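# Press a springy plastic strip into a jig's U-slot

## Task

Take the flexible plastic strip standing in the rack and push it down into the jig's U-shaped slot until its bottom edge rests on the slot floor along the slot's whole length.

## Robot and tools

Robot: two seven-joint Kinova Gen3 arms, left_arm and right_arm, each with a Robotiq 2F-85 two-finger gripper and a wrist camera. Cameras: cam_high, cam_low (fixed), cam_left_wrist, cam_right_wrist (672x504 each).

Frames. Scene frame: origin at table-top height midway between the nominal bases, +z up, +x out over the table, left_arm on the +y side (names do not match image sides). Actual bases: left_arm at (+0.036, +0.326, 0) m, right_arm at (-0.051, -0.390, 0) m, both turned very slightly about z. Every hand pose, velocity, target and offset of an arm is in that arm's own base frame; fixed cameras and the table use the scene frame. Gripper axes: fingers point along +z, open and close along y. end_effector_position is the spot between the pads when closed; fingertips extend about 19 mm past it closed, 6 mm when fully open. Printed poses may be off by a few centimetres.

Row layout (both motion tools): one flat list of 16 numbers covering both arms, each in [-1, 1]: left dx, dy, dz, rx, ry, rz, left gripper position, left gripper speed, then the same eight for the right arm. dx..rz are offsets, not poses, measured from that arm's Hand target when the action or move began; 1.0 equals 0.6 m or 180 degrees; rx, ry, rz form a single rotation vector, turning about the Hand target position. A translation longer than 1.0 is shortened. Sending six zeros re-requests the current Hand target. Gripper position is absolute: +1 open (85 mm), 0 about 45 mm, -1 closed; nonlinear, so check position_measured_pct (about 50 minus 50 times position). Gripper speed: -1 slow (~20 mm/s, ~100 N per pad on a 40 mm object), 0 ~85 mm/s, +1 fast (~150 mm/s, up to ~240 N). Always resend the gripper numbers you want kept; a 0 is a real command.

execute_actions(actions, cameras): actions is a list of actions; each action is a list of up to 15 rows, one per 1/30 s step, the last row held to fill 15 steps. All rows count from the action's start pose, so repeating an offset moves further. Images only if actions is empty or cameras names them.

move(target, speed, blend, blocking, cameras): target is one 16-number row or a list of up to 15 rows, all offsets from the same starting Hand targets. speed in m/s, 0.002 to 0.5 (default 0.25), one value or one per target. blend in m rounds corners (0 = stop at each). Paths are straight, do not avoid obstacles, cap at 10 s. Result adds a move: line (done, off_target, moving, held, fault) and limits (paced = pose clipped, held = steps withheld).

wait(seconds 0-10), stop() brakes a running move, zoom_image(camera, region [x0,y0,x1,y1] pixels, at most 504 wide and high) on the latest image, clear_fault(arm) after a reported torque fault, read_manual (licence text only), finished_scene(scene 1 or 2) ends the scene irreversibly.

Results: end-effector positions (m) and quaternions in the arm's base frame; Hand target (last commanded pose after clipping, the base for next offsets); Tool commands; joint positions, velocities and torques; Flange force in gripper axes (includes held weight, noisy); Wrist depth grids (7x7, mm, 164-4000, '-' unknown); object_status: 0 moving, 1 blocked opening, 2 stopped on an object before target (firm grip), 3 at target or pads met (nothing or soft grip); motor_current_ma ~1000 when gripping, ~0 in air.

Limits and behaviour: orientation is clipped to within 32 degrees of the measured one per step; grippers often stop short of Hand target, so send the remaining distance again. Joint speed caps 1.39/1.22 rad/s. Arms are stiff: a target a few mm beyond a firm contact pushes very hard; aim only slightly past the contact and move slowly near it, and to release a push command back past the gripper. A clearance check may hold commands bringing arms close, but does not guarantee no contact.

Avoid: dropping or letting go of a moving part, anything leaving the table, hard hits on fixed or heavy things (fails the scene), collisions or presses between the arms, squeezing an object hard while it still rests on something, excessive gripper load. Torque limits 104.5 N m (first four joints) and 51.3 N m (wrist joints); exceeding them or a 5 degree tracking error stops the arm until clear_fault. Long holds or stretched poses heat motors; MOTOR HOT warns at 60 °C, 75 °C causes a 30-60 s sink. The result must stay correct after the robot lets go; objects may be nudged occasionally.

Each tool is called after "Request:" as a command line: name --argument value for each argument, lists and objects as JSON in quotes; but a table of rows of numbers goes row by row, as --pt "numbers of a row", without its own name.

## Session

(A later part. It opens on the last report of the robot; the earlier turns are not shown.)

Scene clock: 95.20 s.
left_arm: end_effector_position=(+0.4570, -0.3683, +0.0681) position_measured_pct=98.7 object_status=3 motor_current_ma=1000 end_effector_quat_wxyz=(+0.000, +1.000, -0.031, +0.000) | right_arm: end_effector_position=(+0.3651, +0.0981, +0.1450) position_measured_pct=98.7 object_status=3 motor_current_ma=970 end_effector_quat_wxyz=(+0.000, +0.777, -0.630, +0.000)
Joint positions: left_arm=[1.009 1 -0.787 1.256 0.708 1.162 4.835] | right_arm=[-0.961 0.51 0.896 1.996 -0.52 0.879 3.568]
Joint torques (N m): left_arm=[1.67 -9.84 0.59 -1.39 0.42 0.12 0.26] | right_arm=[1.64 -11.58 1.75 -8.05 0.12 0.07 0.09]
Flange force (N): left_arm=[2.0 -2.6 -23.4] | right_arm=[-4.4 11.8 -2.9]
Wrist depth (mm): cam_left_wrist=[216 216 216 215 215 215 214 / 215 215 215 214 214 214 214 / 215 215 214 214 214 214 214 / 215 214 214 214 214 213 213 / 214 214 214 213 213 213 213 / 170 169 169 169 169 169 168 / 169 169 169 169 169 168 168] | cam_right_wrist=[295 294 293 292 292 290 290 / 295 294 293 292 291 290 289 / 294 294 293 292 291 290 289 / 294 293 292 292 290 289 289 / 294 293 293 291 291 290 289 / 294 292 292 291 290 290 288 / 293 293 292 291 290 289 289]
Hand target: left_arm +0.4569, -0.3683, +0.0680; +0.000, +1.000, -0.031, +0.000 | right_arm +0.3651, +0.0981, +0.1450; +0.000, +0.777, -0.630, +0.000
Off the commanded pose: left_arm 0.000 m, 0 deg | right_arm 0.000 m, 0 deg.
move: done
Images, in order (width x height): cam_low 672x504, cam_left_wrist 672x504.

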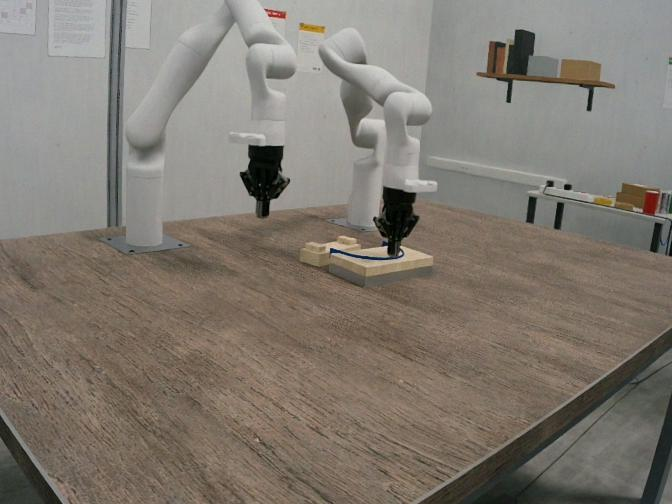

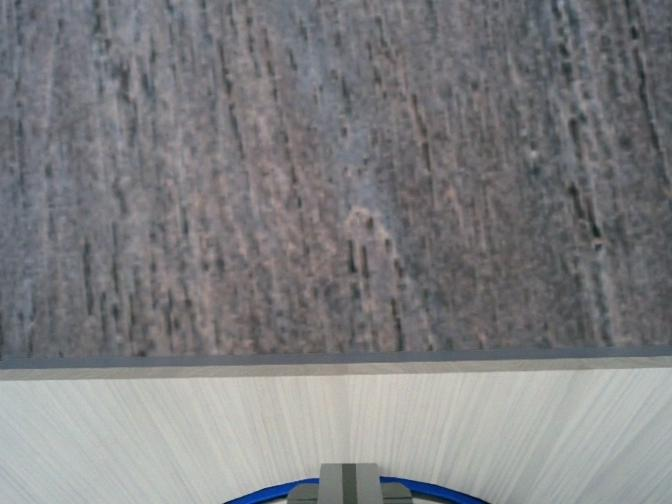

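Request:
move --pt "0 0 -0.0042 0 0 0 -1 1 0 0 0 0 0 0 -1 1" --pt "0 0 0.07 0 0 0 -1 1 0 0 0 0 0 0 -1 1" --pt "-0.1365 0.1393 0.07 0 0 0.444 -1 1 0 0 0 0 0 0 -1 1" --pt "-0.1365 0.1393 -0.002 0 0 0.444 -1 1 0 0 0 0 0 0 -1 1" --speed '[0.02,0.06,0.25,0.035]' --cameras '["cam_low","cam_left_wrist"]'

Request:
zoom_image --camera "cam_low" --region '[310, 210, 450, 300]'

Scene clock: 105.13 s.
left_arm: end_effector_position=(+0.3751, -0.2848, +0.0669) position_measured_pct=98.7 object_status=3 motor_current_ma=1000 end_effector_quat_wxyz=(+0.000, +0.786, +0.618, +0.000) | right_arm: end_effector_position=(+0.3651, +0.0981, +0.1450) position_measured_pct=98.7 object_status=3 motor_current_ma=970 end_effector_quat_wxyz=(+0.000, +0.777, -0.630, +0.000)
Joint positions: left_arm=[1.23 0.946 -1.093 1.721 0.944 1.096 5.867] | right_arm=[-0.961 0.51 0.896 1.996 -0.52 0.879 3.568]
Joint torques (N m): left_arm=[0.04 -0.37 3.53 0.78 0.63 -1.54 0.25] | right_arm=[1.62 -11.6 1.76 -8.05 0.1 0.06 0.1]
Flange force (N): left_arm=[2.2 -3.8 -46.3] | right_arm=[-4.3 11.7 -2.9]
Wrist depth (mm): cam_left_wrist=[216 215 215 215 214 214 213 / 216 215 215 214 214 213 213 / 215 214 214 214 213 213 212 / 215 214 214 214 213 212 212 / 214 214 213 213 212 204 182 / 214 213 213 168 168 168 167 / 213 213 213 168 168 167 167] | cam_right_wrist=[295 294 294 292 291 291 289 / 295 294 293 292 291 291 290 / 294 294 293 292 291 290 290 / 294 293 292 292 291 290 289 / 294 293 292 292 291 290 289 / 294 293 292 291 291 290 289 / 294 293 292 291 290 289 289]
Hand target: left_arm +0.3750, -0.2847, +0.0668; +0.000, +0.786, +0.618, +0.000 | right_arm +0.3651, +0.0981, +0.1450; +0.000, +0.777, -0.630, +0.000
Off the commanded pose: left_arm 0.000 m, 0 deg | right_arm 0.000 m, 0 deg.
move: done
Images, in order (width x height): cam_low 672x504, cam_left_wrist 672x504.

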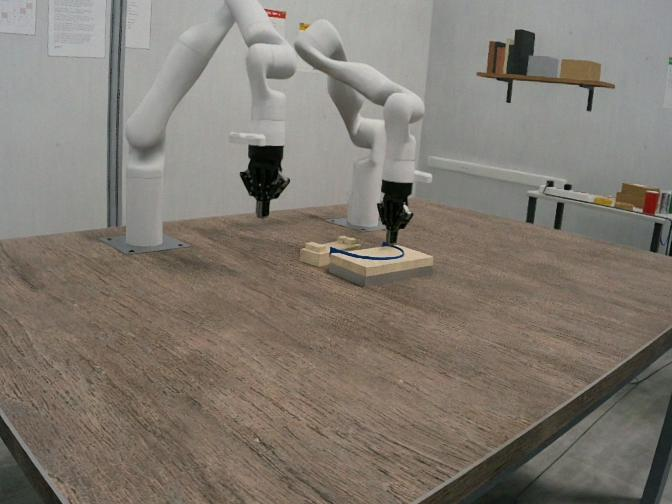

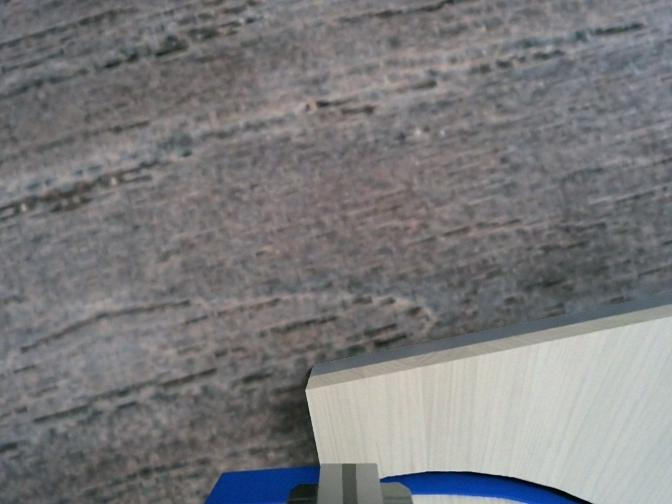

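Scaled by 3.600 from the camera's 672x504 image, which has a finer 960x720 frame.

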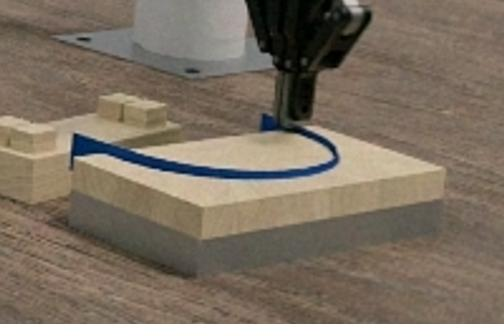

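Request:
move --pt "0 0 -0.0025 0 0 0 -1 1 0 0 0 0 0 0 -1 1" --pt "0 0 0.07 0 0 0 -1 1 0 0 0 0 0 0 -1 1" --pt "-0.12 0.2 0.1 0 0 0 -1 1 0 0 0 0 0 0 -1 1" --pt "-0.12 0.2 0.1 0 0 0 -1 1 0.123 0.2903 -0.06 0 0 0 -1 1" --pt "-0.12 0.2 0.1 0 0 0 -1 1 0.123 0.2903 -0.13 0 0 0 -1 1" --speed '[0.02,0.06,0.25,0.2,0.035]' --cameras '["cam_low","cam_right_wrist"]'

Request:
zoom_image --camera "cam_low" --region '[310, 210, 450, 300]'

Scene clock: 113.60 s.
left_arm: end_effector_position=(+0.3030, -0.1647, +0.1268) position_measured_pct=98.7 object_status=3 motor_current_ma=1000 end_effector_quat_wxyz=(+0.000, +0.786, +0.618, +0.000) | right_arm: end_effector_position=(+0.4390, +0.2723, +0.0671) position_measured_pct=98.7 object_status=3 motor_current_ma=970 end_effector_quat_wxyz=(-0.001, +0.777, -0.629, +0.000)
Joint positions: left_arm=[1.303 0.677 -1.285 2.075 0.789 1.011 5.647] | right_arm=[-1.024 0.876 0.741 1.593 -0.692 0.952 3.305]
Joint torques (N m): left_arm=[1.44 -13.24 -4.08 -5.28 0.06 0.46 0.28] | right_arm=[2.6 -1.96 -2.01 -1.58 0.07 -1.24 0.13]
Flange force (N): left_arm=[3.8 4.0 4.8] | right_arm=[-0.9 14.1 -39.5]
Wrist depth (mm): cam_left_wrist=[276 276 275 275 274 273 273 / 276 275 274 274 274 272 272 / 275 274 274 273 272 272 272 / 275 274 273 273 272 272 271 / 273 273 273 272 272 271 270 / 274 273 272 271 271 270 270 / 273 272 272 271 270 270 270] | cam_right_wrist=[217 216 215 215 213 213 212 / 216 216 215 214 214 213 212 / 216 216 215 214 213 213 212 / 216 215 215 214 213 213 212 / 171 171 195 214 213 213 212 / 171 171 170 170 213 212 212 / 171 171 176 - 213 212 197]
Hand target: left_arm +0.3030, -0.1647, +0.1268; +0.000, +0.786, +0.618, +0.000 | right_arm +0.4389, +0.2723, +0.0670; +0.000, +0.777, -0.629, +0.000
Off the commanded pose: left_arm 0.000 m, 0 deg | right_arm 0.000 m, 0 deg.
move: done
Images, in order (width x height): cam_low 672x504, cam_right_wrist 672x504.

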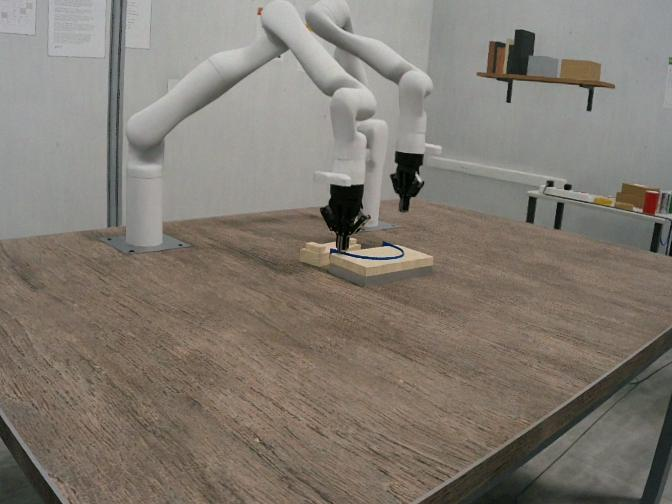

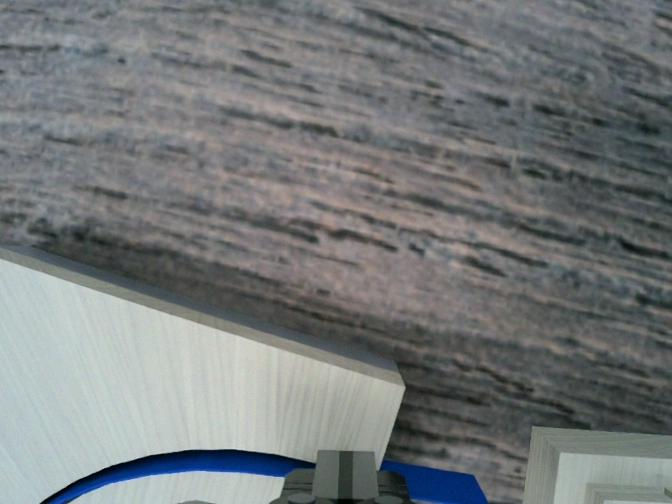

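Scaled by 3.600 from the camera's 672x504 image, which has a finer 960x720 frame.

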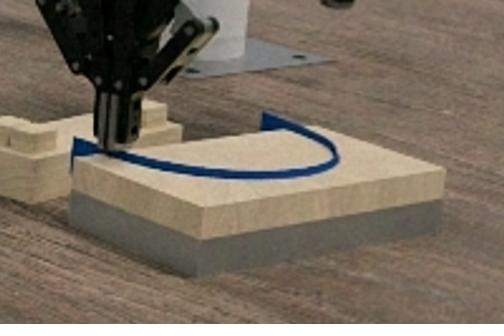

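Same levels as in scene 1. One slightly firmer press, then clear.

Request:
move --pt "0 0 0 0 0 0 -1 1 0 0 -0.0025 0 0 0 -1 1" --pt "0 0 0 0 0 0 -1 1 0 0 0.07 0 0 0 -1 1" --pt "0 0 0 0 0 0 -1 1 -0.12 -0.25 0.12 0 0 0 -1 1" --speed '[0.02,0.06,0.25]' --cameras '["cam_low"]'

Request:
zoom_image --camera "cam_low" --region '[320, 230, 440, 290]'

Scene clock: 119.00 s.
left_arm: end_effector_position=(+0.3030, -0.1647, +0.1268) position_measured_pct=98.7 object_status=3 motor_current_ma=1000 end_effector_quat_wxyz=(+0.000, +0.786, +0.618, +0.000) | right_arm: end_effector_position=(+0.3669, +0.1223, +0.1390) position_measured_pct=98.7 object_status=3 motor_current_ma=970 end_effector_quat_wxyz=(+0.000, +0.777, -0.629, +0.000)
Joint positions: left_arm=[1.303 0.677 -1.285 2.075 0.789 1.011 5.647] | right_arm=[-1.001 0.539 0.884 1.977 -0.543 0.879 3.525]
Joint torques (N m): left_arm=[1.44 -13.24 -4.06 -5.33 0.05 0.47 0.28] | right_arm=[1.63 -12.05 1.96 -7.87 0.08 0.07 0.09]
Flange force (N): left_arm=[3.9 3.8 4.8] | right_arm=[-3.6 11.5 -3.0]
Wrist depth (mm): cam_left_wrist=[276 276 275 274 274 274 273 / 276 276 274 274 274 273 272 / 275 275 274 274 273 272 272 / 274 274 273 273 272 271 271 / 273 273 273 272 272 271 270 / 274 273 272 271 271 271 270 / 273 272 272 271 270 270 269] | cam_right_wrist=[289 288 287 286 285 284 284 / 288 287 287 286 285 284 283 / 288 287 286 285 285 284 283 / 288 287 287 286 284 284 283 / 288 287 286 286 285 284 283 / 288 287 286 285 284 283 282 / 288 287 286 285 284 283 283]
Hand target: left_arm +0.3030, -0.1647, +0.1268; +0.000, +0.786, +0.618, +0.000 | right_arm +0.3669, +0.1223, +0.1390; +0.000, +0.777, -0.629, +0.000
Off the commanded pose: left_arm 0.000 m, 0 deg | right_arm 0.000 m, 0 deg.
move: done
Images, in order (width x height): cam_low 672x504.

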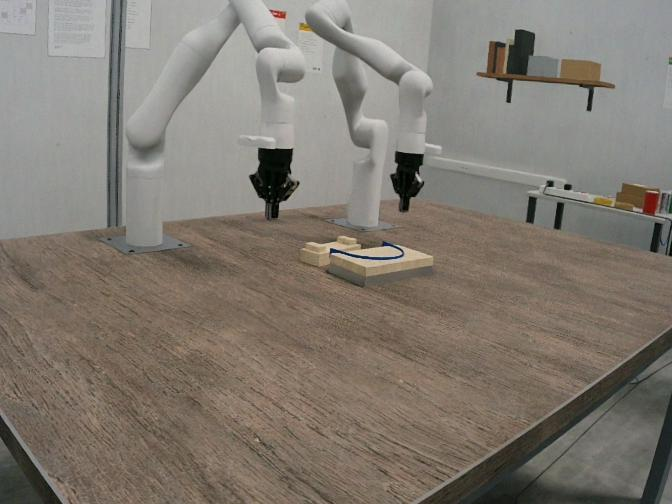

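Scaled by 4.200 from the camera's 672x504 image, which has a finer 960x720 frame.

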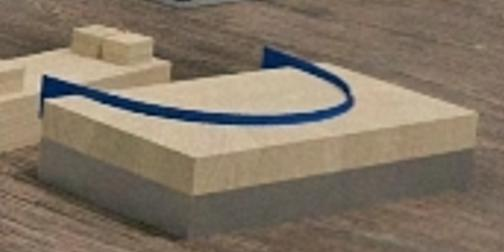

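Request:
finished_scene --scene 2

The scene is finished: the task was done.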